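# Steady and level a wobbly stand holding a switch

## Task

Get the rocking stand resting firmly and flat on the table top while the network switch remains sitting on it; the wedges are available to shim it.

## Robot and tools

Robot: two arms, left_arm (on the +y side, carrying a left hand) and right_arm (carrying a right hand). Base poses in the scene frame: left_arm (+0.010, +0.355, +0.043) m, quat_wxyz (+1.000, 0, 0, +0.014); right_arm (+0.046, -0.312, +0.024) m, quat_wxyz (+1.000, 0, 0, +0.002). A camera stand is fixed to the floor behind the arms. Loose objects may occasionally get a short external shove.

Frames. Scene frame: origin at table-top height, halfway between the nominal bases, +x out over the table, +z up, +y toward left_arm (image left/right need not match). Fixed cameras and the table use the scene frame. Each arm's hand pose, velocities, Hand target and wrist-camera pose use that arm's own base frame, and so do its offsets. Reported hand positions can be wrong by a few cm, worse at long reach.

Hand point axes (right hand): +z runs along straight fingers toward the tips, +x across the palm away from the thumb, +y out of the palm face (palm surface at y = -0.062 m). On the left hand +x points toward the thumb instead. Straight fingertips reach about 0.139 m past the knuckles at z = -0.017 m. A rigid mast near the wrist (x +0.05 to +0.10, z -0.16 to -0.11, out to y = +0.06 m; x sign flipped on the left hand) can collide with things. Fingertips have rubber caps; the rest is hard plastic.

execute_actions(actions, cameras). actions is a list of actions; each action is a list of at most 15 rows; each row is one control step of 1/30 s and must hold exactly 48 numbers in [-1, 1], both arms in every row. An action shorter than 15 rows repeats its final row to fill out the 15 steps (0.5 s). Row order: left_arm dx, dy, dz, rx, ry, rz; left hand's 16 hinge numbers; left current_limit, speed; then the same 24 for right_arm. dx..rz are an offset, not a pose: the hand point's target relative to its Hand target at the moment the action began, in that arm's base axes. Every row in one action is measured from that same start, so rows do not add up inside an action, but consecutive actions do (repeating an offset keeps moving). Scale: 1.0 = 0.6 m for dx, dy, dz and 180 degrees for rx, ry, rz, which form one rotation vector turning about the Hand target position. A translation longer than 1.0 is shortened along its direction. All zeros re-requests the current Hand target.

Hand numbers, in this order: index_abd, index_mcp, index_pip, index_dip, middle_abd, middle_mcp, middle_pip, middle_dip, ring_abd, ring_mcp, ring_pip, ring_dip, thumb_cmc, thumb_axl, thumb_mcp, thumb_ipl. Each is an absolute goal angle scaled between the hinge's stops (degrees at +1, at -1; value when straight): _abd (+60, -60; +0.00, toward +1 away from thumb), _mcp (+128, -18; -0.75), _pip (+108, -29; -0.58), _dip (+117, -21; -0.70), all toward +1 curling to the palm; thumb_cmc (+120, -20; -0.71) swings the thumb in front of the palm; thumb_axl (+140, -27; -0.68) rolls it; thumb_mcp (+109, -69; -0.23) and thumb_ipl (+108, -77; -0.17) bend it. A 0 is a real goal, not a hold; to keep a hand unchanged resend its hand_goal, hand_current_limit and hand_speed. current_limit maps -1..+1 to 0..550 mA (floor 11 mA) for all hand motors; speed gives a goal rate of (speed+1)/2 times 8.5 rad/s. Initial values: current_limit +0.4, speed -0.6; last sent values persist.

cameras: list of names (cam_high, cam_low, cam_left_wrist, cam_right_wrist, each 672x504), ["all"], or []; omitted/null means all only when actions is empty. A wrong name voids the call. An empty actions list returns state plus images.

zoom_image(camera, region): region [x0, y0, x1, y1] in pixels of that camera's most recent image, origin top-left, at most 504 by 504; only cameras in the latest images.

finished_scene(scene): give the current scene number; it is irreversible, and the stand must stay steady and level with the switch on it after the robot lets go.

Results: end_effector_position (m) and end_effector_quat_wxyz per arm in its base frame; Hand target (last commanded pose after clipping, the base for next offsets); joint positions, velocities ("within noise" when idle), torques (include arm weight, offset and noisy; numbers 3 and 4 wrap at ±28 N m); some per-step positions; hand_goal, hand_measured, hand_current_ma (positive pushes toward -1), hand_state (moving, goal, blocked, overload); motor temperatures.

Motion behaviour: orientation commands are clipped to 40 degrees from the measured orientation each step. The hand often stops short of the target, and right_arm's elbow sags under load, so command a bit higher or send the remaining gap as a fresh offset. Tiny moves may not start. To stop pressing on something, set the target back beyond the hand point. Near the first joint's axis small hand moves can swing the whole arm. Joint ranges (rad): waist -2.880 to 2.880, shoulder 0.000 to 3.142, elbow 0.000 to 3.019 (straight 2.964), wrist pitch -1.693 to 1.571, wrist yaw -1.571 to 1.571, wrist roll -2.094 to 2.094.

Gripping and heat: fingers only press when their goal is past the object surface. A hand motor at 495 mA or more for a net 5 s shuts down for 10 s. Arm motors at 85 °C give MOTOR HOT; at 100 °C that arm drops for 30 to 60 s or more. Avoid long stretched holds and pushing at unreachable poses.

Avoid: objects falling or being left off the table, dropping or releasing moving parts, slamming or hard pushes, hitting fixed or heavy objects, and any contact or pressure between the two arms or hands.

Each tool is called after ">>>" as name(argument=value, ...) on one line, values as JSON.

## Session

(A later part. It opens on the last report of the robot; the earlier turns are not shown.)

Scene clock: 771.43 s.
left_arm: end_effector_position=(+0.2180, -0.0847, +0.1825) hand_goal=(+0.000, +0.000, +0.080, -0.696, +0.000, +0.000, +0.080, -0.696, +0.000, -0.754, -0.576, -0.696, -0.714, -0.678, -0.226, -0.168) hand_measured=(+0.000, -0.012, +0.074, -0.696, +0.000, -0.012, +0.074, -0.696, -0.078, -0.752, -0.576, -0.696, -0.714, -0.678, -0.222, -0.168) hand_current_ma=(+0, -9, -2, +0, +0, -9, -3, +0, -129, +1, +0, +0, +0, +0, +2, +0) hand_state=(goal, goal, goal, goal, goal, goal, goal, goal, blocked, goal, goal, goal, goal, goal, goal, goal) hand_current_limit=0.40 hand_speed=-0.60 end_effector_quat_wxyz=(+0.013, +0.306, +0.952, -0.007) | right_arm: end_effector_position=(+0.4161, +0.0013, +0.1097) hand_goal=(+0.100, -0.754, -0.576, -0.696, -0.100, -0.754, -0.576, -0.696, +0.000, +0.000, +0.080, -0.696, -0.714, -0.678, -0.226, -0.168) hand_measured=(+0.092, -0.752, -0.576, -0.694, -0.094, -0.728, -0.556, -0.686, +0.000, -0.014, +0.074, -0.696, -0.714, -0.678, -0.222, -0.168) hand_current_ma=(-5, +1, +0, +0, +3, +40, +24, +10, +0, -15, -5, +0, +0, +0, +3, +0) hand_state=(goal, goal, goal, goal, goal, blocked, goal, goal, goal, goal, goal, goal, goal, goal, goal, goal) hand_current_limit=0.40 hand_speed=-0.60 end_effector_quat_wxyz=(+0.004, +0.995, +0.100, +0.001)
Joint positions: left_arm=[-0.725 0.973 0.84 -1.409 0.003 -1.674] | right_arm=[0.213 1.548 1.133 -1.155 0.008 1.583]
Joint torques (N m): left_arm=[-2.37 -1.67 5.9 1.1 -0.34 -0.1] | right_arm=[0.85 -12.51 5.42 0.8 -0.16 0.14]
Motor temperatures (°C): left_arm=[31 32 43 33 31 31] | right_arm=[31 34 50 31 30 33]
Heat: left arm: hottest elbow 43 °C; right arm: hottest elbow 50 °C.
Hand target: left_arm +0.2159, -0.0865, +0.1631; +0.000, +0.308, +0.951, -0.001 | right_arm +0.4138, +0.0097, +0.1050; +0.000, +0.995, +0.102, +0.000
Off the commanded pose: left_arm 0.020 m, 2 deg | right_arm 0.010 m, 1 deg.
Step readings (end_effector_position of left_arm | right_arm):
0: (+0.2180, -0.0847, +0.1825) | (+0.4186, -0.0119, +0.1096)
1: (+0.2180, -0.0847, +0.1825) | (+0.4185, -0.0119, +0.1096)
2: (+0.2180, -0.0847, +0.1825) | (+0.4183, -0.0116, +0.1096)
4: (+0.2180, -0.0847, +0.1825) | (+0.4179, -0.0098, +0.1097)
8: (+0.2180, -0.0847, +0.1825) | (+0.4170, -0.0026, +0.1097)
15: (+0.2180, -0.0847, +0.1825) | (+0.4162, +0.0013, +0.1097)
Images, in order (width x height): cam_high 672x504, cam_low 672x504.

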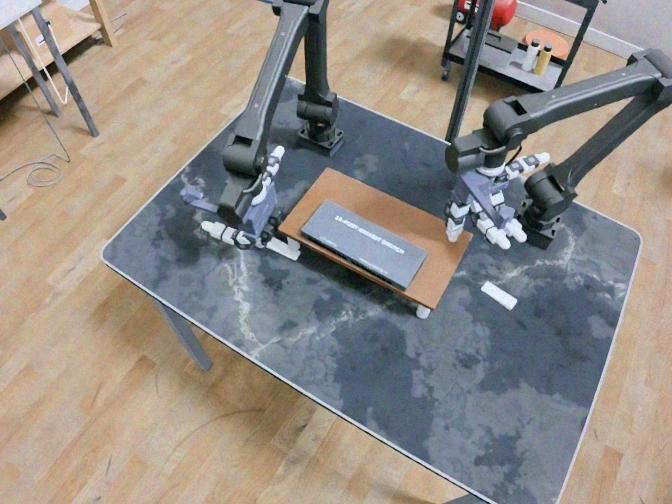

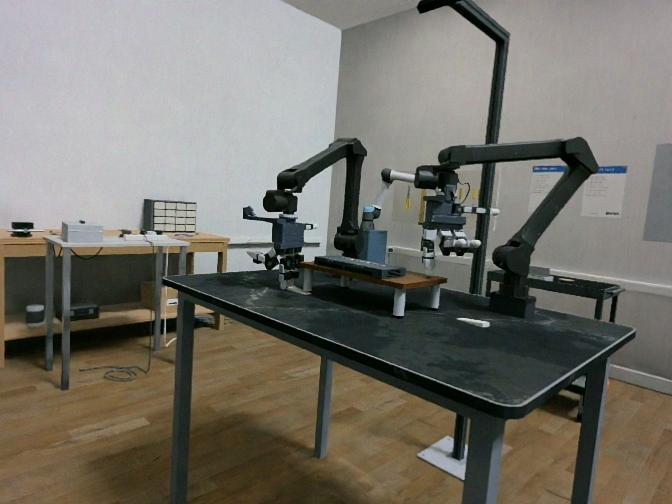

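>>> execute_actions(actions=[[[0,0,0,0,0,0, 0,0,0.08,-0.696, 0,0,0.08,-0.696, 0,-0.754,-0.576,-0.696, -0.714,-0.678,-0.226,-0.168,0.4,-0.6, 0.008,-0.04,0.01,0,0,0, 0.1,-0.754,-0.576,-0.696, -0.1,-0.754,-0.576,-0.696, 0,0,0.08,-0.696, -0.714,-0.678,-0.226,-0.168,0.4,-0.6]],[[0,0,0,0,0,0, 0,0,0.08,-0.696, 0,0,0.08,-0.696, 0,-0.754,-0.576,-0.696, -0.714,-0.678,-0.226,-0.168,0.4,-0.6, 0,0,0.05,0,0,0, 0.1,-0.754,-0.576,-0.696, -0.1,-0.754,-0.576,-0.696, 0,0,0.08,-0.696, -0.714,-0.678,-0.226,-0.168,0.4,-0.6]],[[0,0,0,0,0,0, 0,0,0.08,-0.696, 0,0,0.08,-0.696, 0,-0.754,-0.576,-0.696, -0.714,-0.678,-0.226,-0.168,0.4,-0.6, 0,0,0,0,0,0, -0.12,-0.95,-0.576,-0.696, 0.12,-0.95,-0.576,-0.696, 0,0,0.08,-0.696, -0.714,-0.678,-0.226,-0.168,0.4,-0.6]]], cameras=["cam_high","cam_low","cam_right_wrist"])

>>> zoom_image(camera="cam_high", region=[220, 170, 340, 260])

>>> zoom_image(camera="cam_low", region=[270, 250, 340, 302])

>>> zoom_image(camera="cam_right_wrist", region=[200, 0, 400, 150])

Scene clock: 825.33 s.
left_arm: end_effector_position=(+0.2180, -0.0847, +0.1825) hand_goal=(+0.000, +0.000, +0.080, -0.696, +0.000, +0.000, +0.080, -0.696, +0.000, -0.754, -0.576, -0.696, -0.714, -0.678, -0.226, -0.168) hand_measured=(+0.000, -0.012, +0.074, -0.696, +0.000, -0.012, +0.074, -0.696, -0.078, -0.752, -0.576, -0.696, -0.714, -0.678, -0.222, -0.168) hand_current_ma=(+0, -9, -2, +0, +0, -9, -3, +0, -129, +1, +0, +0, +0, +0, +2, +0) hand_state=(goal, goal, goal, goal, goal, goal, goal, goal, blocked, goal, goal, goal, goal, goal, goal, goal) hand_current_limit=0.40 hand_speed=-0.60 end_effector_quat_wxyz=(+0.013, +0.306, +0.952, -0.007) | right_arm: end_effector_position=(+0.4045, -0.0118, +0.1219) hand_goal=(-0.120, -0.950, -0.576, -0.696, +0.120, -0.950, -0.576, -0.696, +0.000, +0.000, +0.080, -0.696, -0.714, -0.678, -0.226, -0.168) hand_measured=(-0.114, -0.940, -0.576, -0.694, +0.118, -0.942, -0.576, -0.696, +0.000, -0.014, +0.074, -0.696, -0.714, -0.678, -0.222, -0.168) hand_current_ma=(+3, +9, +0, +0, -1, +7, +0, +0, +0, -15, -5, +0, +0, +0, +3, +0) hand_state=(goal, goal, goal, goal, goal, goal, goal, goal, goal, goal, goal, goal, goal, goal, goal, goal) hand_current_limit=0.40 hand_speed=-0.60 end_effector_quat_wxyz=(+0.002, +0.995, +0.102, -0.022)
Joint positions: left_arm=[-0.725 0.973 0.84 -1.409 0.003 -1.674] | right_arm=[0.185 1.528 1.143 -1.23 0 1.552]
Joint torques (N m): left_arm=[-2.43 -1.67 5.91 1.1 -0.34 -0.1] | right_arm=[-1.03 -13.8 8.95 -0.14 0.12 -0.09]
Heat: left arm: hottest elbow 43 °C; right arm: hottest elbow 49 °C.
Hand target: left_arm +0.2159, -0.0865, +0.1631; +0.000, +0.308, +0.951, -0.001 | right_arm +0.4185, -0.0143, +0.1410; +0.000, +0.995, +0.101, +0.000
Off the commanded pose: left_arm 0.020 m, 2 deg | right_arm 0.024 m, 3 deg.
Step readings (end_effector_position of left_arm | right_arm):
0: (+0.2180, -0.0847, +0.1825) | (+0.4160, +0.0013, +0.1097)
1: (+0.2180, -0.0847, +0.1825) | (+0.4160, +0.0013, +0.1097)
2: (+0.2180, -0.0847, +0.1825) | (+0.4160, +0.0013, +0.1097)
4: (+0.2180, -0.0847, +0.1825) | (+0.4164, -0.0002, +0.1096)
8: (+0.2180, -0.0847, +0.1825) | (+0.4172, -0.0052, +0.1093)
15: (+0.2180, -0.0847, +0.1825) | (+0.4180, -0.0090, +0.1093)
16: (+0.2180, -0.0847, +0.1825) | (+0.4178, -0.0090, +0.1093)
17: (+0.2180, -0.0847, +0.1825) | (+0.4164, -0.0093, +0.1099)
19: (+0.2180, -0.0847, +0.1825) | (+0.4117, -0.0102, +0.1113)
23: (+0.2180, -0.0847, +0.1825) | (+0.4037, -0.0117, +0.1147)
30: (+0.2180, -0.0847, +0.1825) | (+0.4044, -0.0116, +0.1213)
31: (+0.2180, -0.0847, +0.1825) | (+0.4046, -0.0116, +0.1217)
32: (+0.2180, -0.0847, +0.1825) | (+0.4047, -0.0116, +0.1219)
34: (+0.2180, -0.0847, +0.1825) | (+0.4047, -0.0116, +0.1219)
38: (+0.2180, -0.0847, +0.1825) | (+0.4045, -0.0118, +0.1219)
45: (+0.2180, -0.0847, +0.1825) | (+0.4045, -0.0118, +0.1219)
Images, in order (width x height): cam_high 672x504, cam_low 672x504, cam_right_wrist 672x504.

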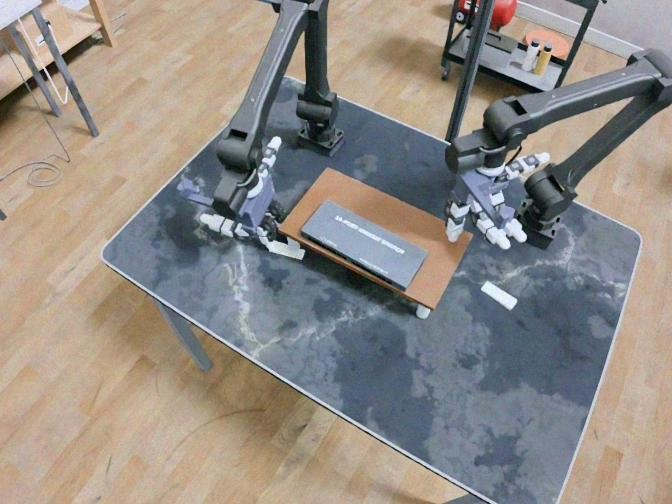

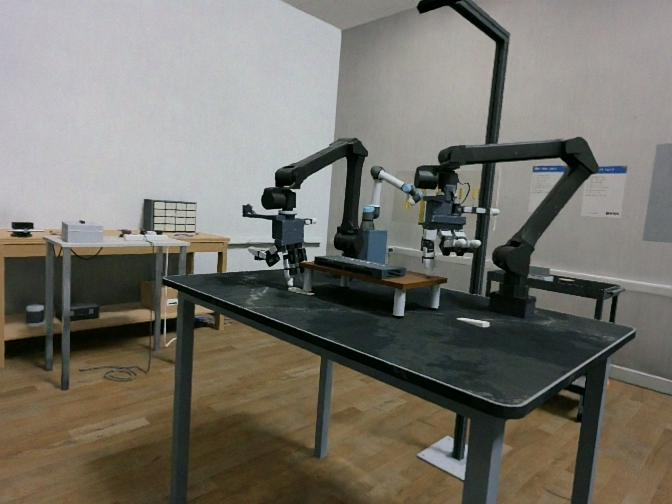

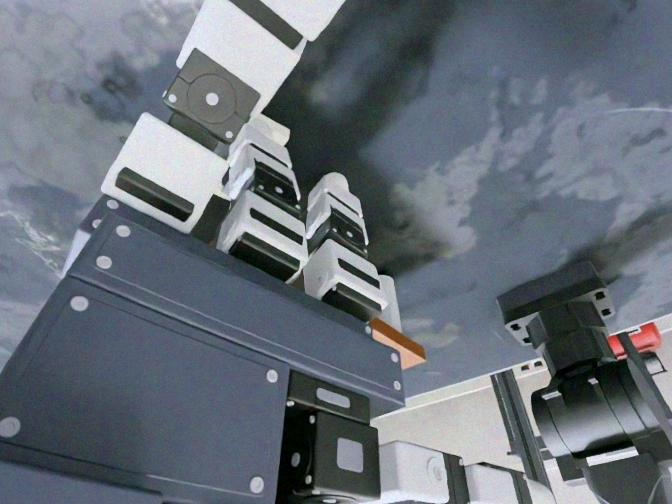

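Scaled by 4.200 from the camera's 672x504 image, which has a finer 960x720 frame.

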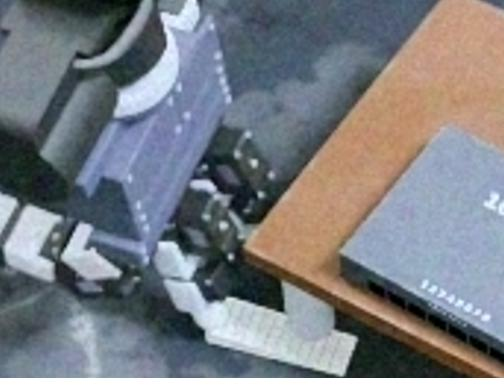

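Scaled by 7.200 from the camera's 672x504 image, which has a finer 960x720 frame.

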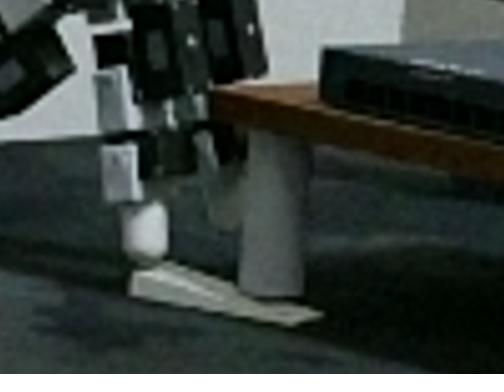

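Scaled by 2.520 from the camera's 672x504 image, which has a finer 960x720 frame.

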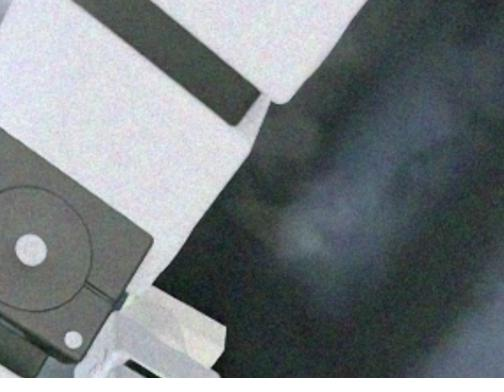

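>>> execute_actions(actions=[[[0,0,0,0,0,0, 0,0,0.08,-0.696, 0,0,0.08,-0.696, 0,-0.754,-0.576,-0.696, -0.714,-0.678,-0.226,-0.168,0.4,-0.6, 0.02,-0.01,0.04,0,0,0, -0.12,-0.95,-0.576,-0.696, 0.12,-0.95,-0.576,-0.696, 0,0,0.08,-0.696, -0.714,-0.678,-0.226,-0.168,0.4,-0.6]]], cameras=["cam_high","cam_low","cam_right_wrist"])

>>> zoom_image(camera="cam_high", region=[220, 170, 340, 260])

>>> zoom_image(camera="cam_low", region=[270, 250, 340, 302])

>>> zoom_image(camera="cam_right_wrist", region=[200, 50, 400, 200])

Scene clock: 840.97 s.
left_arm: end_effector_position=(+0.2180, -0.0847, +0.1825) hand_goal=(+0.000, +0.000, +0.080, -0.696, +0.000, +0.000, +0.080, -0.696, +0.000, -0.754, -0.576, -0.696, -0.714, -0.678, -0.226, -0.168) hand_measured=(+0.000, -0.012, +0.074, -0.696, +0.000, -0.012, +0.074, -0.696, -0.078, -0.752, -0.576, -0.696, -0.714, -0.678, -0.222, -0.168) hand_current_ma=(+0, -9, -2, +0, +0, -9, -3, +0, -129, +1, +0, +0, +0, +0, +2, +0) hand_state=(goal, goal, goal, goal, goal, goal, goal, goal, blocked, goal, goal, goal, goal, goal, goal, goal) hand_current_limit=0.40 hand_speed=-0.60 end_effector_quat_wxyz=(+0.013, +0.306, +0.952, -0.007) | right_arm: end_effector_position=(+0.4182, -0.0173, +0.1492) hand_goal=(-0.120, -0.950, -0.576, -0.696, +0.120, -0.950, -0.576, -0.696, +0.000, +0.000, +0.080, -0.696, -0.714, -0.678, -0.226, -0.168) hand_measured=(-0.116, -0.940, -0.576, -0.694, +0.118, -0.942, -0.576, -0.696, +0.000, -0.014, +0.074, -0.696, -0.714, -0.678, -0.222, -0.168) hand_current_ma=(+2, +9, +0, +0, -1, +7, +0, +0, +0, -15, -5, +0, +0, +0, +3, +0) hand_state=(goal, goal, goal, goal, goal, goal, goal, goal, goal, goal, goal, goal, goal, goal, goal, goal) hand_current_limit=0.40 hand_speed=-0.60 end_effector_quat_wxyz=(+0.001, +0.995, +0.101, -0.017)
Joint positions: left_arm=[-0.725 0.973 0.84 -1.409 0.003 -1.674] | right_arm=[0.166 1.528 1.22 -1.297 0 1.535]
Joint torques (N m): left_arm=[-2.43 -1.73 5.9 1.1 -0.34 -0.1] | right_arm=[-1.08 -13.16 9.09 -0.14 0.13 -0.1]
Heat: left arm: hottest elbow 42 °C; right arm: hottest elbow 51 °C.
Hand target: left_arm +0.2159, -0.0865, +0.1631; +0.000, +0.308, +0.951, -0.001 | right_arm +0.4306, -0.0203, +0.1649; +0.000, +0.995, +0.101, +0.000
Off the commanded pose: left_arm 0.020 m, 2 deg | right_arm 0.020 m, 2 deg.
Step readings (end_effector_position of left_arm | right_arm):
0: (+0.2180, -0.0847, +0.1825) | (+0.4045, -0.0118, +0.1219)
1: (+0.2180, -0.0847, +0.1825) | (+0.4045, -0.0118, +0.1223)
2: (+0.2180, -0.0847, +0.1825) | (+0.4044, -0.0123, +0.1238)
4: (+0.2180, -0.0847, +0.1825) | (+0.4055, -0.0134, +0.1295)
8: (+0.2180, -0.0847, +0.1825) | (+0.4147, -0.0154, +0.1432)
15: (+0.2180, -0.0847, +0.1825) | (+0.4187, -0.0172, +0.1491)
Images, in order (width x height): cam_high 672x504, cam_low 672x504, cam_right_wrist 672x504.

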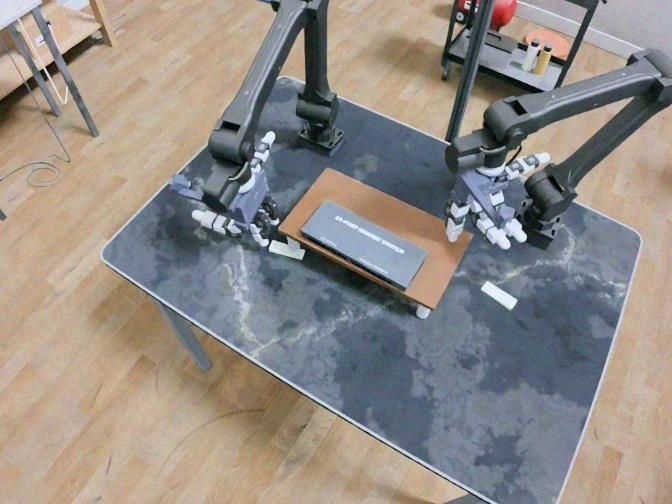

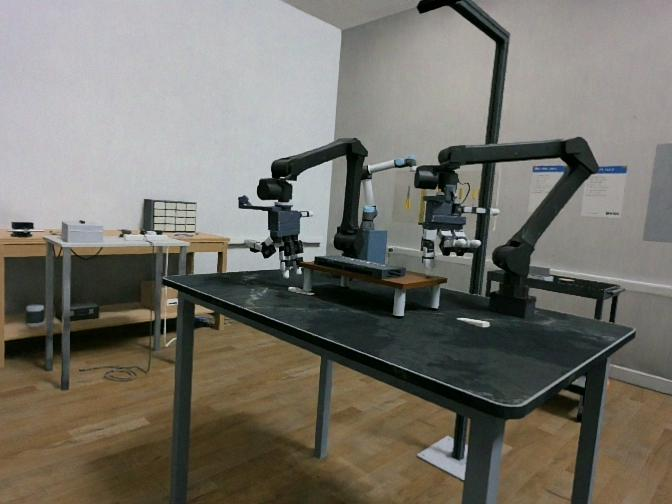

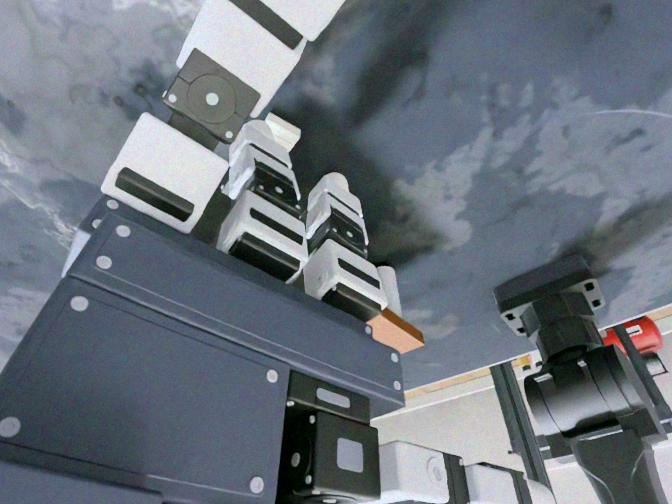

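Scaled by 4.200 from the camera's 672x504 image, which has a finer 960x720 frame.

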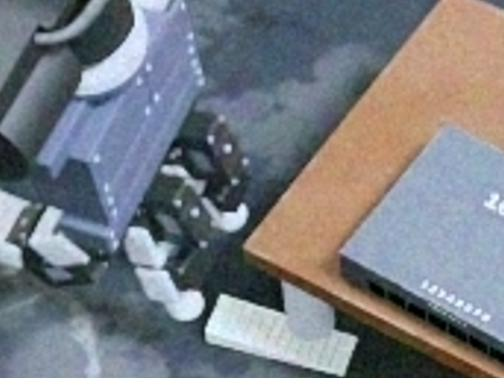

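Scaled by 7.200 from the camera's 672x504 image, which has a finer 960x720 frame.

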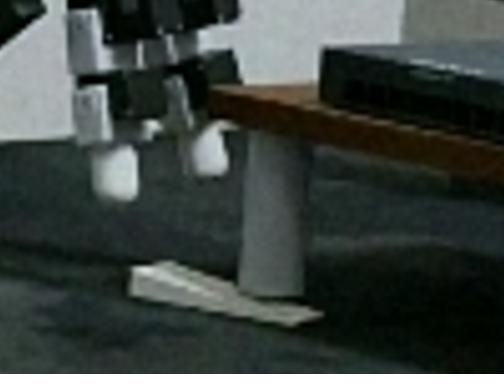

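Scaled by 2.520 from the camera's 672x504 image, which has a finer 960x720 frame.

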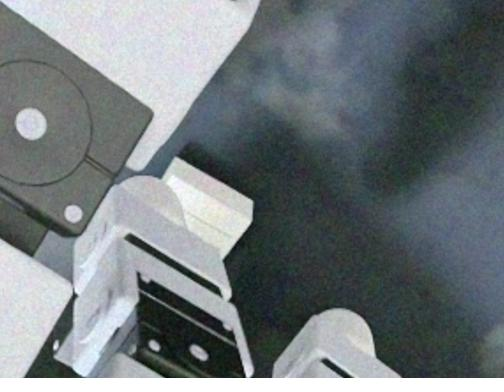

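>>> execute_actions(actions=[[[0,0,0.02,0,0,0, 0,0,0.08,-0.696, 0,0,0.08,-0.696, 0,-0.754,-0.576,-0.696, -0.714,-0.678,-0.226,-0.168,0.4,-0.6, 0,0,0,0,0,0, -0.12,-0.95,-0.576,-0.696, 0.12,-0.95,-0.576,-0.696, 0,0,0.08,-0.696, -0.714,-0.678,-0.226,-0.168,0.4,-0.6]],[[0,0,0.03,0,0,0, 0,0,0.08,-0.696, 0,0,0.08,-0.696, 0,-0.754,-0.576,-0.696, -0.714,-0.678,-0.226,-0.168,0.4,-0.6, 0,0,0,0,0,0, -0.12,-0.95,-0.576,-0.696, 0.12,-0.95,-0.576,-0.696, 0,0,0.08,-0.696, -0.714,-0.678,-0.226,-0.168,0.4,-0.6]],[[0,0,0.02,0,0,0, 0,0,0.08,-0.696, 0,0,0.08,-0.696, 0,-0.754,-0.576,-0.696, -0.714,-0.678,-0.226,-0.168,0.4,-0.6, 0,0,0,0,0,0, -0.12,-0.95,-0.576,-0.696, 0.12,-0.95,-0.576,-0.696, 0,0,0.08,-0.696, -0.714,-0.678,-0.226,-0.168,0.4,-0.6]]], cameras=["cam_high","cam_low"])

>>> zoom_image(camera="cam_low", region=[370, 230, 470, 330])

>>> zoom_image(camera="cam_low", region=[270, 250, 340, 302])

>>> zoom_image(camera="cam_high", region=[220, 170, 340, 260])

Scene clock: 884.17 s.
left_arm: end_effector_position=(+0.2081, -0.0758, +0.1900) hand_goal=(+0.000, +0.000, +0.080, -0.696, +0.000, +0.000, +0.080, -0.696, +0.000, -0.754, -0.576, -0.696, -0.714, -0.678, -0.226, -0.168) hand_measured=(+0.000, -0.012, +0.074, -0.696, +0.000, -0.012, +0.074, -0.696, +0.002, -0.756, -0.576, -0.696, -0.714, -0.678, -0.222, -0.168) hand_current_ma=(+0, -9, -2, +0, +0, -9, -3, +0, +1, +0, +0, +0, +0, +0, +2, +0) hand_state=(goal, goal, goal, goal, goal, goal, goal, goal, goal, goal, goal, goal, goal, goal, goal, goal) hand_current_limit=0.40 hand_speed=-0.60 end_effector_quat_wxyz=(-0.013, +0.306, +0.952, +0.004) | right_arm: end_effector_position=(+0.4182, -0.0173, +0.1492) hand_goal=(-0.120, -0.950, -0.576, -0.696, +0.120, -0.950, -0.576, -0.696, +0.000, +0.000, +0.080, -0.696, -0.714, -0.678, -0.226, -0.168) hand_measured=(-0.116, -0.940, -0.576, -0.694, +0.118, -0.942, -0.576, -0.696, +0.000, -0.014, +0.074, -0.696, -0.714, -0.678, -0.222, -0.168) hand_current_ma=(+2, +9, +0, +0, -1, +7, +0, +0, +0, -15, -5, +0, +0, +0, +3, +0) hand_state=(goal, goal, goal, goal, goal, goal, goal, goal, goal, goal, goal, goal, goal, goal, goal, goal) hand_current_limit=0.40 hand_speed=-0.60 end_effector_quat_wxyz=(+0.001, +0.995, +0.101, -0.017)
Joint positions: left_arm=[-0.725 0.973 0.855 -1.48 0.003 -1.674] | right_arm=[0.166 1.528 1.22 -1.297 0 1.534]
Joint torques (N m): left_arm=[-2.32 -2.78 12.72 -0.49 -0.33 -0.11] | right_arm=[-1.08 -13.27 9.09 -0.14 0.12 -0.1]
Heat: left arm: hottest elbow 43 °C; right arm: hottest elbow 54 °C.
Hand target: left_arm +0.2160, -0.0864, +0.2052; +0.000, +0.308, +0.951, -0.001 | right_arm +0.4306, -0.0203, +0.1649; +0.000, +0.995, +0.101, +0.000
Off the commanded pose: left_arm 0.020 m, 2 deg | right_arm 0.020 m, 2 deg.
Step readings (end_effector_position of left_arm | right_arm):
0: (+0.2180, -0.0847, +0.1825) | (+0.4182, -0.0173, +0.1492)
1: (+0.2180, -0.0847, +0.1825) | (+0.4182, -0.0173, +0.1492)
2: (+0.2180, -0.0847, +0.1825) | (+0.4182, -0.0173, +0.1492)
4: (+0.2180, -0.0847, +0.1825) | (+0.4182, -0.0173, +0.1492)
8: (+0.2178, -0.0846, +0.1826) | (+0.4182, -0.0173, +0.1492)
15: (+0.2178, -0.0845, +0.1826) | (+0.4182, -0.0173, +0.1492)
16: (+0.2178, -0.0844, +0.1828) | (+0.4182, -0.0173, +0.1492)
17: (+0.2175, -0.0842, +0.1834) | (+0.4182, -0.0173, +0.1492)
19: (+0.2163, -0.0831, +0.1844) | (+0.4182, -0.0173, +0.1492)
23: (+0.2141, -0.0811, +0.1857) | (+0.4182, -0.0173, +0.1492)
30: (+0.2130, -0.0802, +0.1860) | (+0.4182, -0.0173, +0.1492)
31: (+0.2129, -0.0801, +0.1861) | (+0.4182, -0.0173, +0.1492)
32: (+0.2125, -0.0798, +0.1865) | (+0.4182, -0.0173, +0.1492)
34: (+0.2120, -0.0793, +0.1879) | (+0.4182, -0.0173, +0.1492)
38: (+0.2096, -0.0771, +0.1897) | (+0.4182, -0.0173, +0.1492)
45: (+0.2082, -0.0759, +0.1900) | (+0.4182, -0.0173, +0.1492)
Images, in order (width x height): cam_high 672x504, cam_low 672x504.

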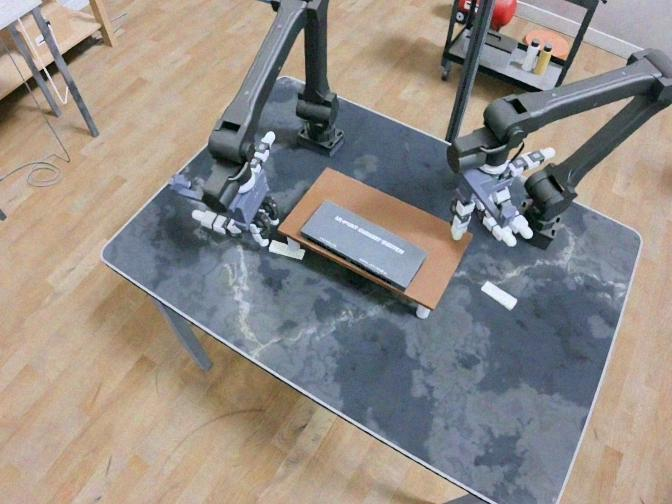

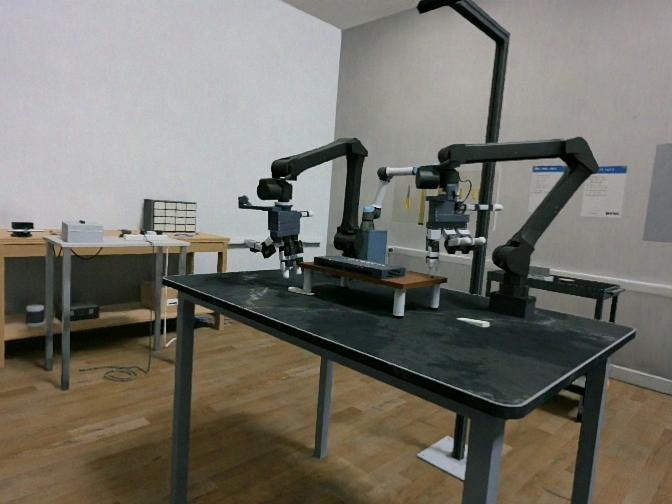

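Scaled by 5.040 from the camera's 672x504 image, which has a finer 960x720 frame.

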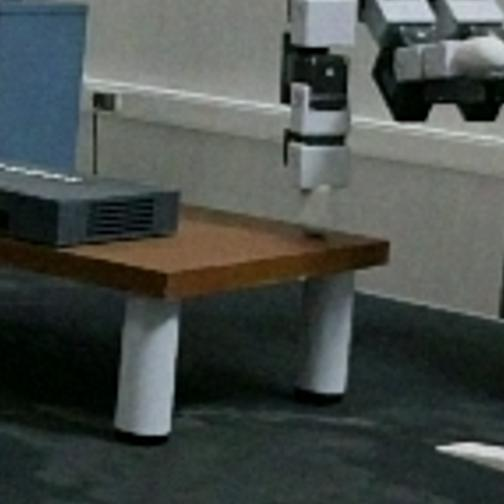

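Scaled by 7.200 from the camera's 672x504 image, which has a finer 960x720 frame.

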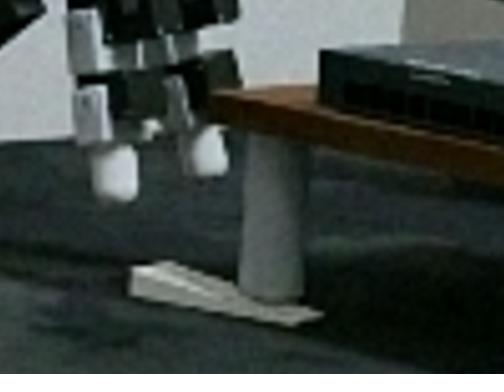

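Scaled by 4.200 from the camera's 672x504 image, which has a finer 960x720 frame.

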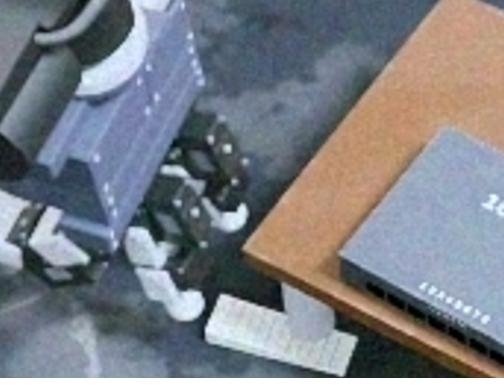

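>>> execute_actions(actions=[[[0,0,-0.035,0,0,0, 0,0,0.08,-0.696, 0,0,0.08,-0.696, 0,-0.754,-0.576,-0.696, -0.714,-0.678,-0.226,-0.168,0.4,-0.6, 0.0823,0,0.067,0,0,0, -0.12,-0.95,-0.576,-0.696, 0.12,-0.95,-0.576,-0.696, 0,0,0.08,-0.696, -0.714,-0.678,-0.226,-0.168,0.4,-0.6]],[[0,0,-0.035,0,0,0, 0,0,0.08,-0.696, 0,0,0.08,-0.696, 0,-0.754,-0.576,-0.696, -0.714,-0.678,-0.226,-0.168,0.4,-0.6, 0.067,0.03,0,0,0,0.194, 0.1,-0.95,-0.576,-0.696, -0.1,-0.95,-0.576,-0.696, 0,0,0.08,-0.696, -0.714,-0.678,-0.226,-0.168,0.4,-0.6]],[[0,0,0,0,0,0, 0,0,0.08,-0.696, 0,0,0.08,-0.696, 0,-0.754,-0.576,-0.696, -0.714,-0.678,-0.226,-0.168,0.4,-0.6, 0.04,0.1,0,0,0,0.194, 0.1,-0.95,-0.576,-0.696, -0.1,-0.95,-0.576,-0.696, 0,0,0.08,-0.696, -0.714,-0.678,-0.226,-0.168,0.4,-0.6]],[[0,0,0,0,0,0, 0,0,0.08,-0.696, 0,0,0.08,-0.696, 0,-0.754,-0.576,-0.696, -0.714,-0.678,-0.226,-0.168,0.4,-0.6, 0.0,0.08,0,0,0,0.1017, 0.1,-0.95,-0.576,-0.696, -0.1,-0.95,-0.576,-0.696, 0,0,0.08,-0.696, -0.714,-0.678,-0.226,-0.168,0.4,-0.6]]], cameras=["cam_high","cam_low","cam_right_wrist"])

>>> zoom_image(camera="cam_high", region=[220, 170, 340, 260])

>>> zoom_image(camera="cam_low", region=[270, 250, 340, 302])

Scene clock: 953.67 s.
left_arm: end_effector_position=(+0.2184, -0.0849, +0.1824) hand_goal=(+0.000, +0.000, +0.080, -0.696, +0.000, +0.000, +0.080, -0.696, +0.000, -0.754, -0.576, -0.696, -0.714, -0.678, -0.226, -0.168) hand_measured=(+0.000, -0.012, +0.074, -0.696, +0.000, -0.012, +0.074, -0.696, -0.074, -0.752, -0.576, -0.696, -0.714, -0.678, -0.222, -0.168) hand_current_ma=(+0, -9, -2, +0, +0, -9, -3, +0, -121, +1, +0, +0, +0, +0, +2, +0) hand_state=(goal, goal, goal, goal, goal, goal, goal, goal, blocked, goal, goal, goal, goal, goal, goal, goal) hand_current_limit=0.40 hand_speed=-0.60 end_effector_quat_wxyz=(+0.013, +0.306, +0.952, -0.007) | right_arm: end_effector_position=(+0.5453, +0.1015, +0.1955) hand_goal=(+0.100, -0.950, -0.576, -0.696, -0.100, -0.950, -0.576, -0.696, +0.000, +0.000, +0.080, -0.696, -0.714, -0.678, -0.226, -0.168) hand_measured=(+0.092, -0.942, -0.576, -0.694, -0.094, -0.942, -0.576, -0.696, +0.000, -0.014, +0.074, -0.696, -0.714, -0.678, -0.222, -0.168) hand_current_ma=(-5, +7, +0, +0, +4, +6, +0, +0, +0, -15, -5, +0, +0, +0, +3, +0) hand_state=(goal, goal, goal, goal, goal, goal, goal, goal, goal, goal, goal, goal, goal, goal, goal, goal) hand_current_limit=0.40 hand_speed=-0.60 end_effector_quat_wxyz=(-0.003, +0.651, +0.759, -0.007)
Joint positions: left_arm=[-0.725 0.974 0.84 -1.407 0.003 -1.675] | right_arm=[0.24 1.593 1.426 -1.418 0.003 0.088]
Joint torques (N m): left_arm=[-2.37 -1.79 5.87 1.06 -0.33 -0.09] | right_arm=[0.26 -15.91 6.99 0.25 0.02 -0.09]
Motor temperatures (°C): left_arm=[31 32 50 33 31 31] | right_arm=[31 35 55 31 30 33]
Heat: left arm: hottest elbow 50 °C; right arm: hottest elbow 55 °C.
Hand target: left_arm +0.2159, -0.0863, +0.1630; +0.000, +0.308, +0.951, -0.001 | right_arm +0.5441, +0.1057, +0.2051; +0.000, +0.644, +0.765, +0.000
Off the commanded pose: left_arm 0.020 m, 2 deg | right_arm 0.011 m, 1 deg.
Step readings (end_effector_position of left_arm | right_arm):
0: (+0.2081, -0.0758, +0.1900) | (+0.4182, -0.0173, +0.1492)
1: (+0.2081, -0.0758, +0.1900) | (+0.4185, -0.0173, +0.1502)
2: (+0.2082, -0.0759, +0.1900) | (+0.4195, -0.0175, +0.1534)
4: (+0.2098, -0.0773, +0.1897) | (+0.4278, -0.0177, +0.1648)
8: (+0.2136, -0.0807, +0.1885) | (+0.4589, -0.0145, +0.1935)
15: (+0.2150, -0.0819, +0.1875) | (+0.4681, -0.0158, +0.2053)
16: (+0.2150, -0.0820, +0.1872) | (+0.4685, -0.0160, +0.2039)
17: (+0.2153, -0.0822, +0.1862) | (+0.4714, -0.0166, +0.2029)
19: (+0.2162, -0.0831, +0.1842) | (+0.4807, -0.0169, +0.2018)
23: (+0.2179, -0.0846, +0.1830) | (+0.4970, -0.0109, +0.2019)
30: (+0.2184, -0.0850, +0.1825) | (+0.5121, -0.0029, +0.2010)
31: (+0.2184, -0.0850, +0.1825) | (+0.5137, -0.0018, +0.2010)
32: (+0.2184, -0.0850, +0.1825) | (+0.5166, +0.0008, +0.2008)
34: (+0.2184, -0.0849, +0.1824) | (+0.5236, +0.0088, +0.2008)
38: (+0.2184, -0.0849, +0.1824) | (+0.5316, +0.0357, +0.1969)
45: (+0.2184, -0.0849, +0.1824) | (+0.5397, +0.0589, +0.1950)
46: (+0.2184, -0.0849, +0.1824) | (+0.5404, +0.0602, +0.1950)
47: (+0.2184, -0.0849, +0.1824) | (+0.5415, +0.0624, +0.1951)
49: (+0.2184, -0.0849, +0.1824) | (+0.5433, +0.0690, +0.1951)
53: (+0.2184, -0.0849, +0.1824) | (+0.5442, +0.0846, +0.1957)
60: (+0.2184, -0.0849, +0.1824) | (+0.5449, +0.0983, +0.1956)
Images, in order (width x height): cam_high 672x504, cam_low 672x504, cam_right_wrist 672x504.

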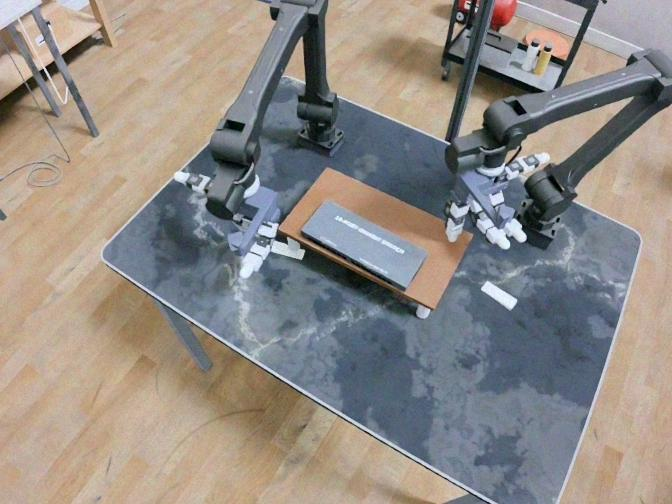

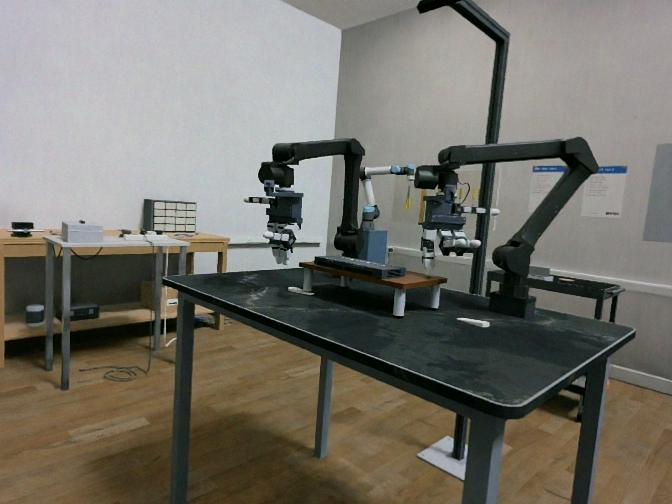

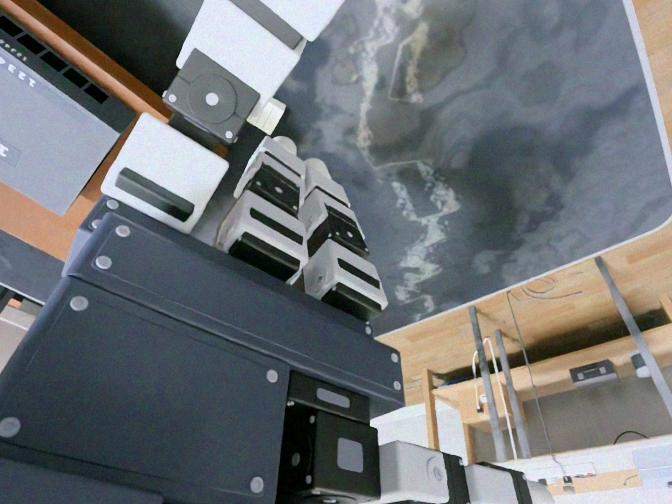

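Scaled by 4.200 from the camera's 672x504 image, which has a finer 960x720 frame.

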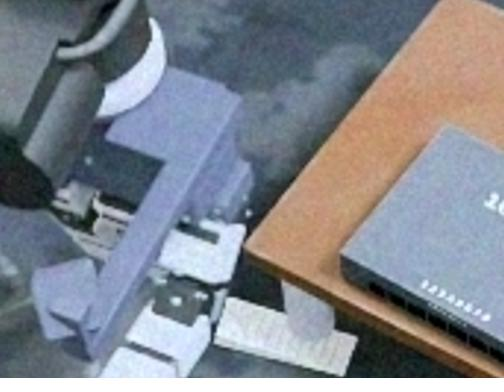

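Scaled by 7.200 from the camera's 672x504 image, which has a finer 960x720 frame.

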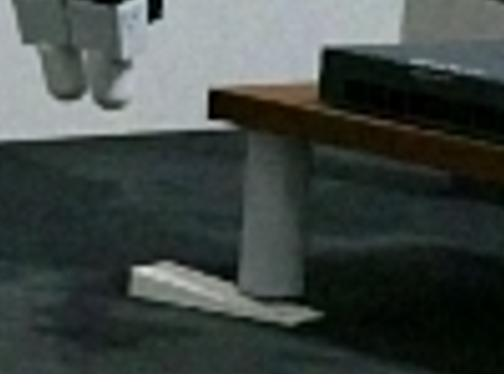

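>>> zoom_image(camera="cam_right_wrist", region=[180, 60, 340, 180])

Scaled by 3.150 from the camera's 672x504 image, which has a finer 960x720 frame.

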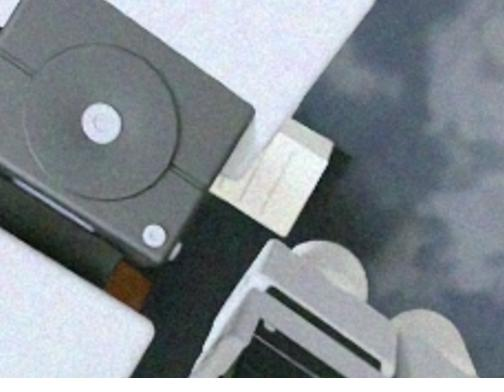

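>>> execute_actions(actions=[[[0,0,0,0,0,0, 0,0,0.08,-0.696, 0,0,0.08,-0.696, 0,-0.754,-0.576,-0.696, -0.714,-0.678,-0.226,-0.168,0.4,-0.6, -0.02,0.11,0,0,0,0.044, 0.1,-0.95,-0.576,-0.696, -0.1,-0.95,-0.576,-0.696, 0,0,0.08,-0.696, -0.714,-0.678,-0.226,-0.168,0.4,-0.6]],[[0,0,0,0,0,0, 0,0,0.08,-0.696, 0,0,0.08,-0.696, 0,-0.754,-0.576,-0.696, -0.714,-0.678,-0.226,-0.168,0.4,-0.6, 0,0,-0.1,0,0,0, 0.1,-0.95,-0.576,-0.696, -0.1,-0.95,-0.576,-0.696, 0,0,0.08,-0.696, -0.714,-0.678,-0.226,-0.168,0.4,-0.6]]], cameras=["cam_high","cam_low","cam_right_wrist"])

>>> zoom_image(camera="cam_high", region=[220, 170, 340, 260])

>>> zoom_image(camera="cam_low", region=[270, 250, 340, 302])

>>> zoom_image(camera="cam_right_wrist", region=[180, 60, 340, 180])

Scene clock: 1012.03 s.
left_arm: end_effector_position=(+0.2184, -0.0849, +0.1824) hand_goal=(+0.000, +0.000, +0.080, -0.696, +0.000, +0.000, +0.080, -0.696, +0.000, -0.754, -0.576, -0.696, -0.714, -0.678, -0.226, -0.168) hand_measured=(+0.000, -0.012, +0.074, -0.696, +0.000, -0.012, +0.074, -0.696, -0.074, -0.752, -0.576, -0.696, -0.714, -0.678, -0.222, -0.168) hand_current_ma=(+0, -9, -2, +0, +0, -9, -3, +0, -121, +1, +0, +0, +0, +0, +2, +0) hand_state=(goal, goal, goal, goal, goal, goal, goal, goal, blocked, goal, goal, goal, goal, goal, goal, goal) hand_current_limit=0.40 hand_speed=-0.60 end_effector_quat_wxyz=(+0.013, +0.306, +0.952, -0.007) | right_arm: end_effector_position=(+0.5275, +0.1731, +0.1505) hand_goal=(+0.100, -0.950, -0.576, -0.696, -0.100, -0.950, -0.576, -0.696, +0.000, +0.000, +0.080, -0.696, -0.714, -0.678, -0.226, -0.168) hand_measured=(+0.092, -0.942, -0.576, -0.694, -0.094, -0.938, -0.574, -0.696, +0.000, -0.014, +0.074, -0.696, -0.714, -0.678, -0.222, -0.168) hand_current_ma=(-5, +6, +0, +0, +4, +12, +1, +0, +0, -15, -5, +0, +0, +0, +3, +0) hand_state=(goal, goal, goal, goal, goal, goal, goal, goal, goal, goal, goal, goal, goal, goal, goal, goal) hand_current_limit=0.40 hand_speed=-0.60 end_effector_quat_wxyz=(+0.000, +0.591, +0.806, +0.000)
Joint positions: left_arm=[-0.725 0.974 0.84 -1.407 0.003 -1.675] | right_arm=[0.368 1.611 1.324 -1.285 0 0.063]
Joint torques (N m): left_arm=[-2.37 -1.79 5.86 1.06 -0.33 -0.09] | right_arm=[-0.62 -13.39 6.48 1.02 0.12 -0.1]
Motor temperatures (°C): left_arm=[31 32 45 33 31 31] | right_arm=[31 37 50 31 30 33]
Heat: left arm: hottest elbow 45 °C; right arm: hottest elbow 50 °C.
Hand target: left_arm +0.2159, -0.0863, +0.1630; +0.000, +0.308, +0.951, -0.001 | right_arm +0.5321, +0.1717, +0.1453; +0.000, +0.590, +0.808, +0.000
Off the commanded pose: left_arm 0.020 m, 2 deg | right_arm 0.007 m, 0 deg.
Step readings (end_effector_position of left_arm | right_arm):
0: (+0.2184, -0.0849, +0.1824) | (+0.5453, +0.1015, +0.1955)
1: (+0.2184, -0.0849, +0.1824) | (+0.5453, +0.1018, +0.1955)
2: (+0.2184, -0.0849, +0.1824) | (+0.5447, +0.1051, +0.1955)
4: (+0.2184, -0.0849, +0.1824) | (+0.5432, +0.1131, +0.1956)
8: (+0.2184, -0.0849, +0.1824) | (+0.5349, +0.1484, +0.1955)
15: (+0.2184, -0.0849, +0.1824) | (+0.5273, +0.1737, +0.1954)
16: (+0.2184, -0.0849, +0.1824) | (+0.5274, +0.1738, +0.1954)
17: (+0.2184, -0.0849, +0.1824) | (+0.5279, +0.1739, +0.1933)
19: (+0.2184, -0.0849, +0.1824) | (+0.5299, +0.1741, +0.1862)
23: (+0.2184, -0.0849, +0.1824) | (+0.5247, +0.1721, +0.1602)
30: (+0.2184, -0.0849, +0.1824) | (+0.5269, +0.1728, +0.1503)
Images, in order (width x height): cam_high 672x504, cam_low 672x504, cam_right_wrist 672x504.

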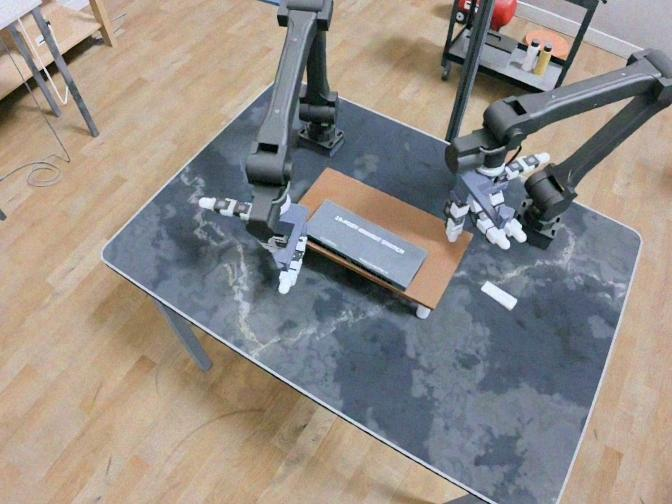

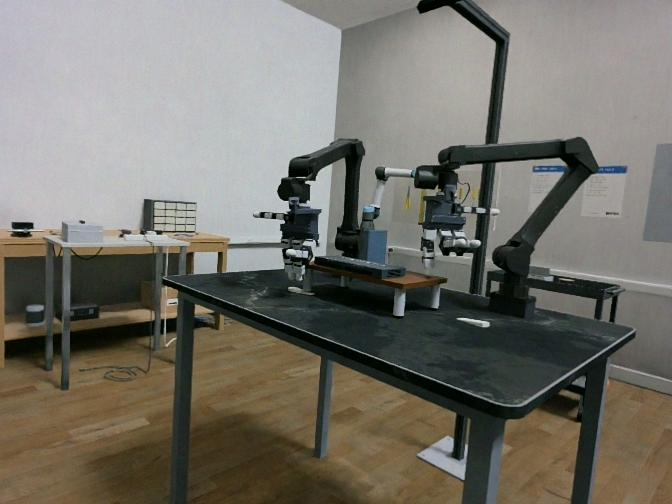

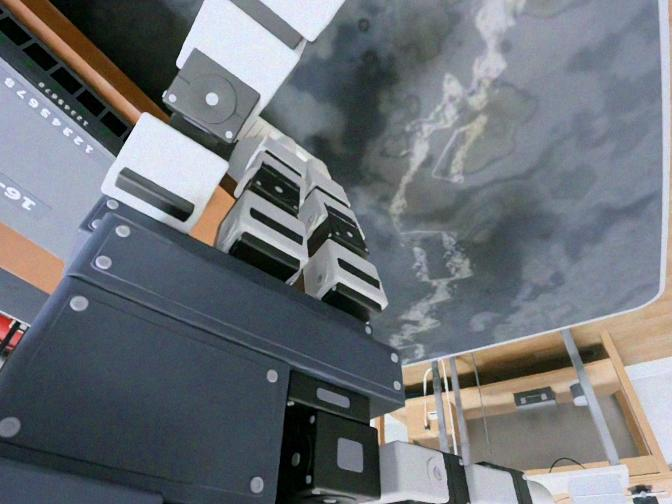

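Scaled by 4.200 from the camera's 672x504 image, which has a finer 960x720 frame.

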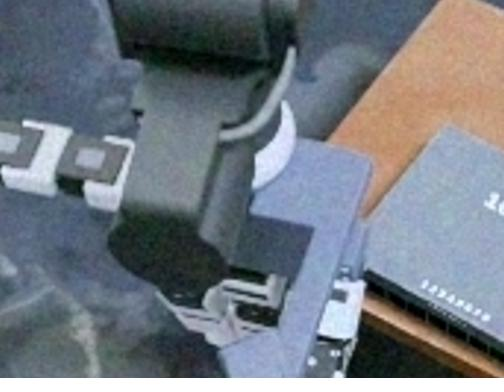

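Scaled by 7.200 from the camera's 672x504 image, which has a finer 960x720 frame.

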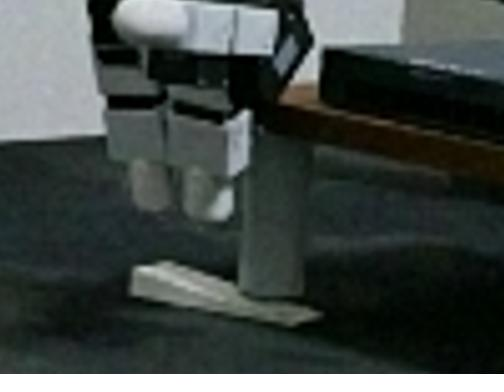

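Scaled by 3.150 from the camera's 672x504 image, which has a finer 960x720 frame.

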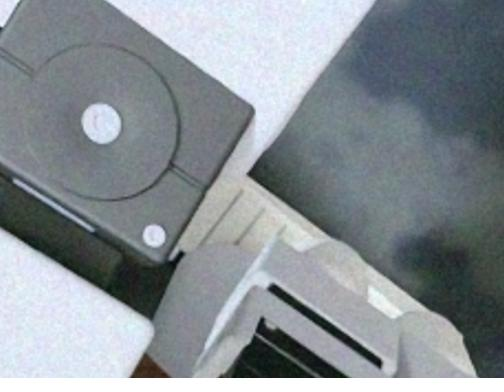

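>>> execute_actions(actions=[[[0,0,0,0,0,0, 0,0,0.08,-0.696, 0,0,0.08,-0.696, 0,-0.754,-0.576,-0.696, -0.714,-0.678,-0.226,-0.168,0.4,-0.6, 0.03,0.02,0,0,0,0, 0.1,-0.95,-0.576,-0.696, -0.1,-0.95,-0.576,-0.696, 0,0,0.08,-0.696, -0.714,-0.678,-0.226,-0.168,0.4,-0.6]],[[0,0,0,0,0,0, 0,0,0.08,-0.696, 0,0,0.08,-0.696, 0,-0.754,-0.576,-0.696, -0.714,-0.678,-0.226,-0.168,0.4,-0.6, 0,0,-0.06,0,0,0, 0.1,-0.95,-0.576,-0.696, -0.1,-0.95,-0.576,-0.696, 0,0,0.08,-0.696, -0.714,-0.678,-0.226,-0.168,0.4,-0.6]]], cameras=["cam_low"])

>>> zoom_image(camera="cam_low", region=[270, 250, 340, 302])

Scene clock: 1028.83 s.
left_arm: end_effector_position=(+0.2184, -0.0849, +0.1824) hand_goal=(+0.000, +0.000, +0.080, -0.696, +0.000, +0.000, +0.080, -0.696, +0.000, -0.754, -0.576, -0.696, -0.714, -0.678, -0.226, -0.168) hand_measured=(+0.000, -0.012, +0.074, -0.696, +0.000, -0.012, +0.074, -0.696, -0.074, -0.752, -0.576, -0.696, -0.714, -0.678, -0.222, -0.168) hand_current_ma=(+0, -9, -2, +0, +0, -9, -3, +0, -121, +1, +0, +0, +0, +0, +2, +0) hand_state=(goal, goal, goal, goal, goal, goal, goal, goal, blocked, goal, goal, goal, goal, goal, goal, goal) hand_current_limit=0.40 hand_speed=-0.60 end_effector_quat_wxyz=(+0.013, +0.306, +0.952, -0.007) | right_arm: end_effector_position=(+0.5477, +0.1809, +0.1171) hand_goal=(+0.100, -0.950, -0.576, -0.696, -0.100, -0.950, -0.576, -0.696, +0.000, +0.000, +0.080, -0.696, -0.714, -0.678, -0.226, -0.168) hand_measured=(+0.092, -0.944, -0.576, -0.694, -0.094, -0.940, -0.574, -0.696, +0.000, -0.014, +0.074, -0.696, -0.714, -0.678, -0.222, -0.168) hand_current_ma=(-5, +4, +0, +0, +4, +10, +1, +0, +0, -15, -5, +0, +0, +0, +3, +0) hand_state=(goal, goal, goal, goal, goal, goal, goal, goal, goal, goal, goal, goal, goal, goal, goal, goal) hand_current_limit=0.40 hand_speed=-0.60 end_effector_quat_wxyz=(+0.001, +0.591, +0.806, +0.002)
Joint positions: left_arm=[-0.725 0.974 0.84 -1.407 0.003 -1.675] | right_arm=[0.368 1.69 1.331 -1.209 0 0.063]
Joint torques (N m): left_arm=[-2.43 -1.79 5.87 1.06 -0.33 -0.09] | right_arm=[-0.09 -13.92 6.34 1.03 0.11 0]
Heat: left arm: hottest elbow 45 °C; right arm: hottest elbow 49 °C.
Hand target: left_arm +0.2159, -0.0863, +0.1630; +0.000, +0.308, +0.951, -0.001 | right_arm +0.5501, +0.1837, +0.1090; +0.000, +0.590, +0.808, +0.000
Off the commanded pose: left_arm 0.020 m, 2 deg | right_arm 0.009 m, 0 deg.
Step readings (end_effector_position of left_arm | right_arm):
0: (+0.2184, -0.0849, +0.1824) | (+0.5275, +0.1731, +0.1505)
1: (+0.2184, -0.0849, +0.1824) | (+0.5275, +0.1731, +0.1505)
2: (+0.2184, -0.0849, +0.1824) | (+0.5275, +0.1731, +0.1499)
4: (+0.2184, -0.0849, +0.1824) | (+0.5282, +0.1734, +0.1473)
8: (+0.2184, -0.0849, +0.1824) | (+0.5327, +0.1751, +0.1388)
15: (+0.2184, -0.0849, +0.1824) | (+0.5342, +0.1757, +0.1320)
16: (+0.2184, -0.0849, +0.1824) | (+0.5345, +0.1758, +0.1322)
17: (+0.2184, -0.0849, +0.1824) | (+0.5357, +0.1763, +0.1326)
19: (+0.2184, -0.0849, +0.1824) | (+0.5407, +0.1782, +0.1327)
23: (+0.2184, -0.0849, +0.1824) | (+0.5483, +0.1811, +0.1285)
30: (+0.2184, -0.0849, +0.1824) | (+0.5472, +0.1807, +0.1171)
Images, in order (width x height): cam_low 672x504.

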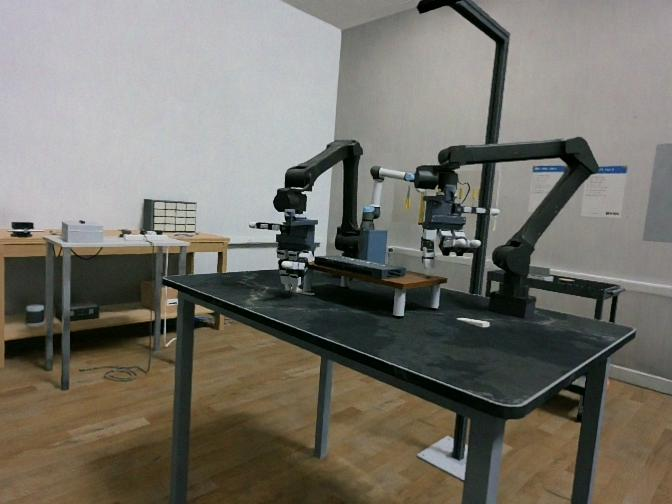

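Scaled by 7.200 from the camera's 672x504 image, which has a finer 960x720 frame.

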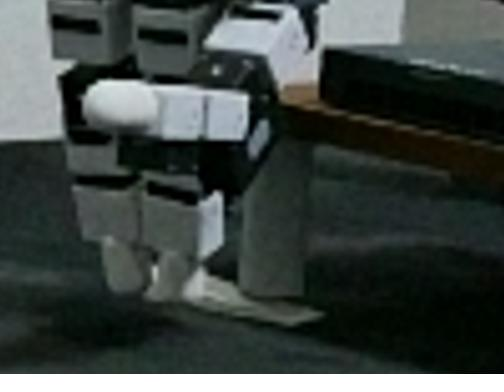

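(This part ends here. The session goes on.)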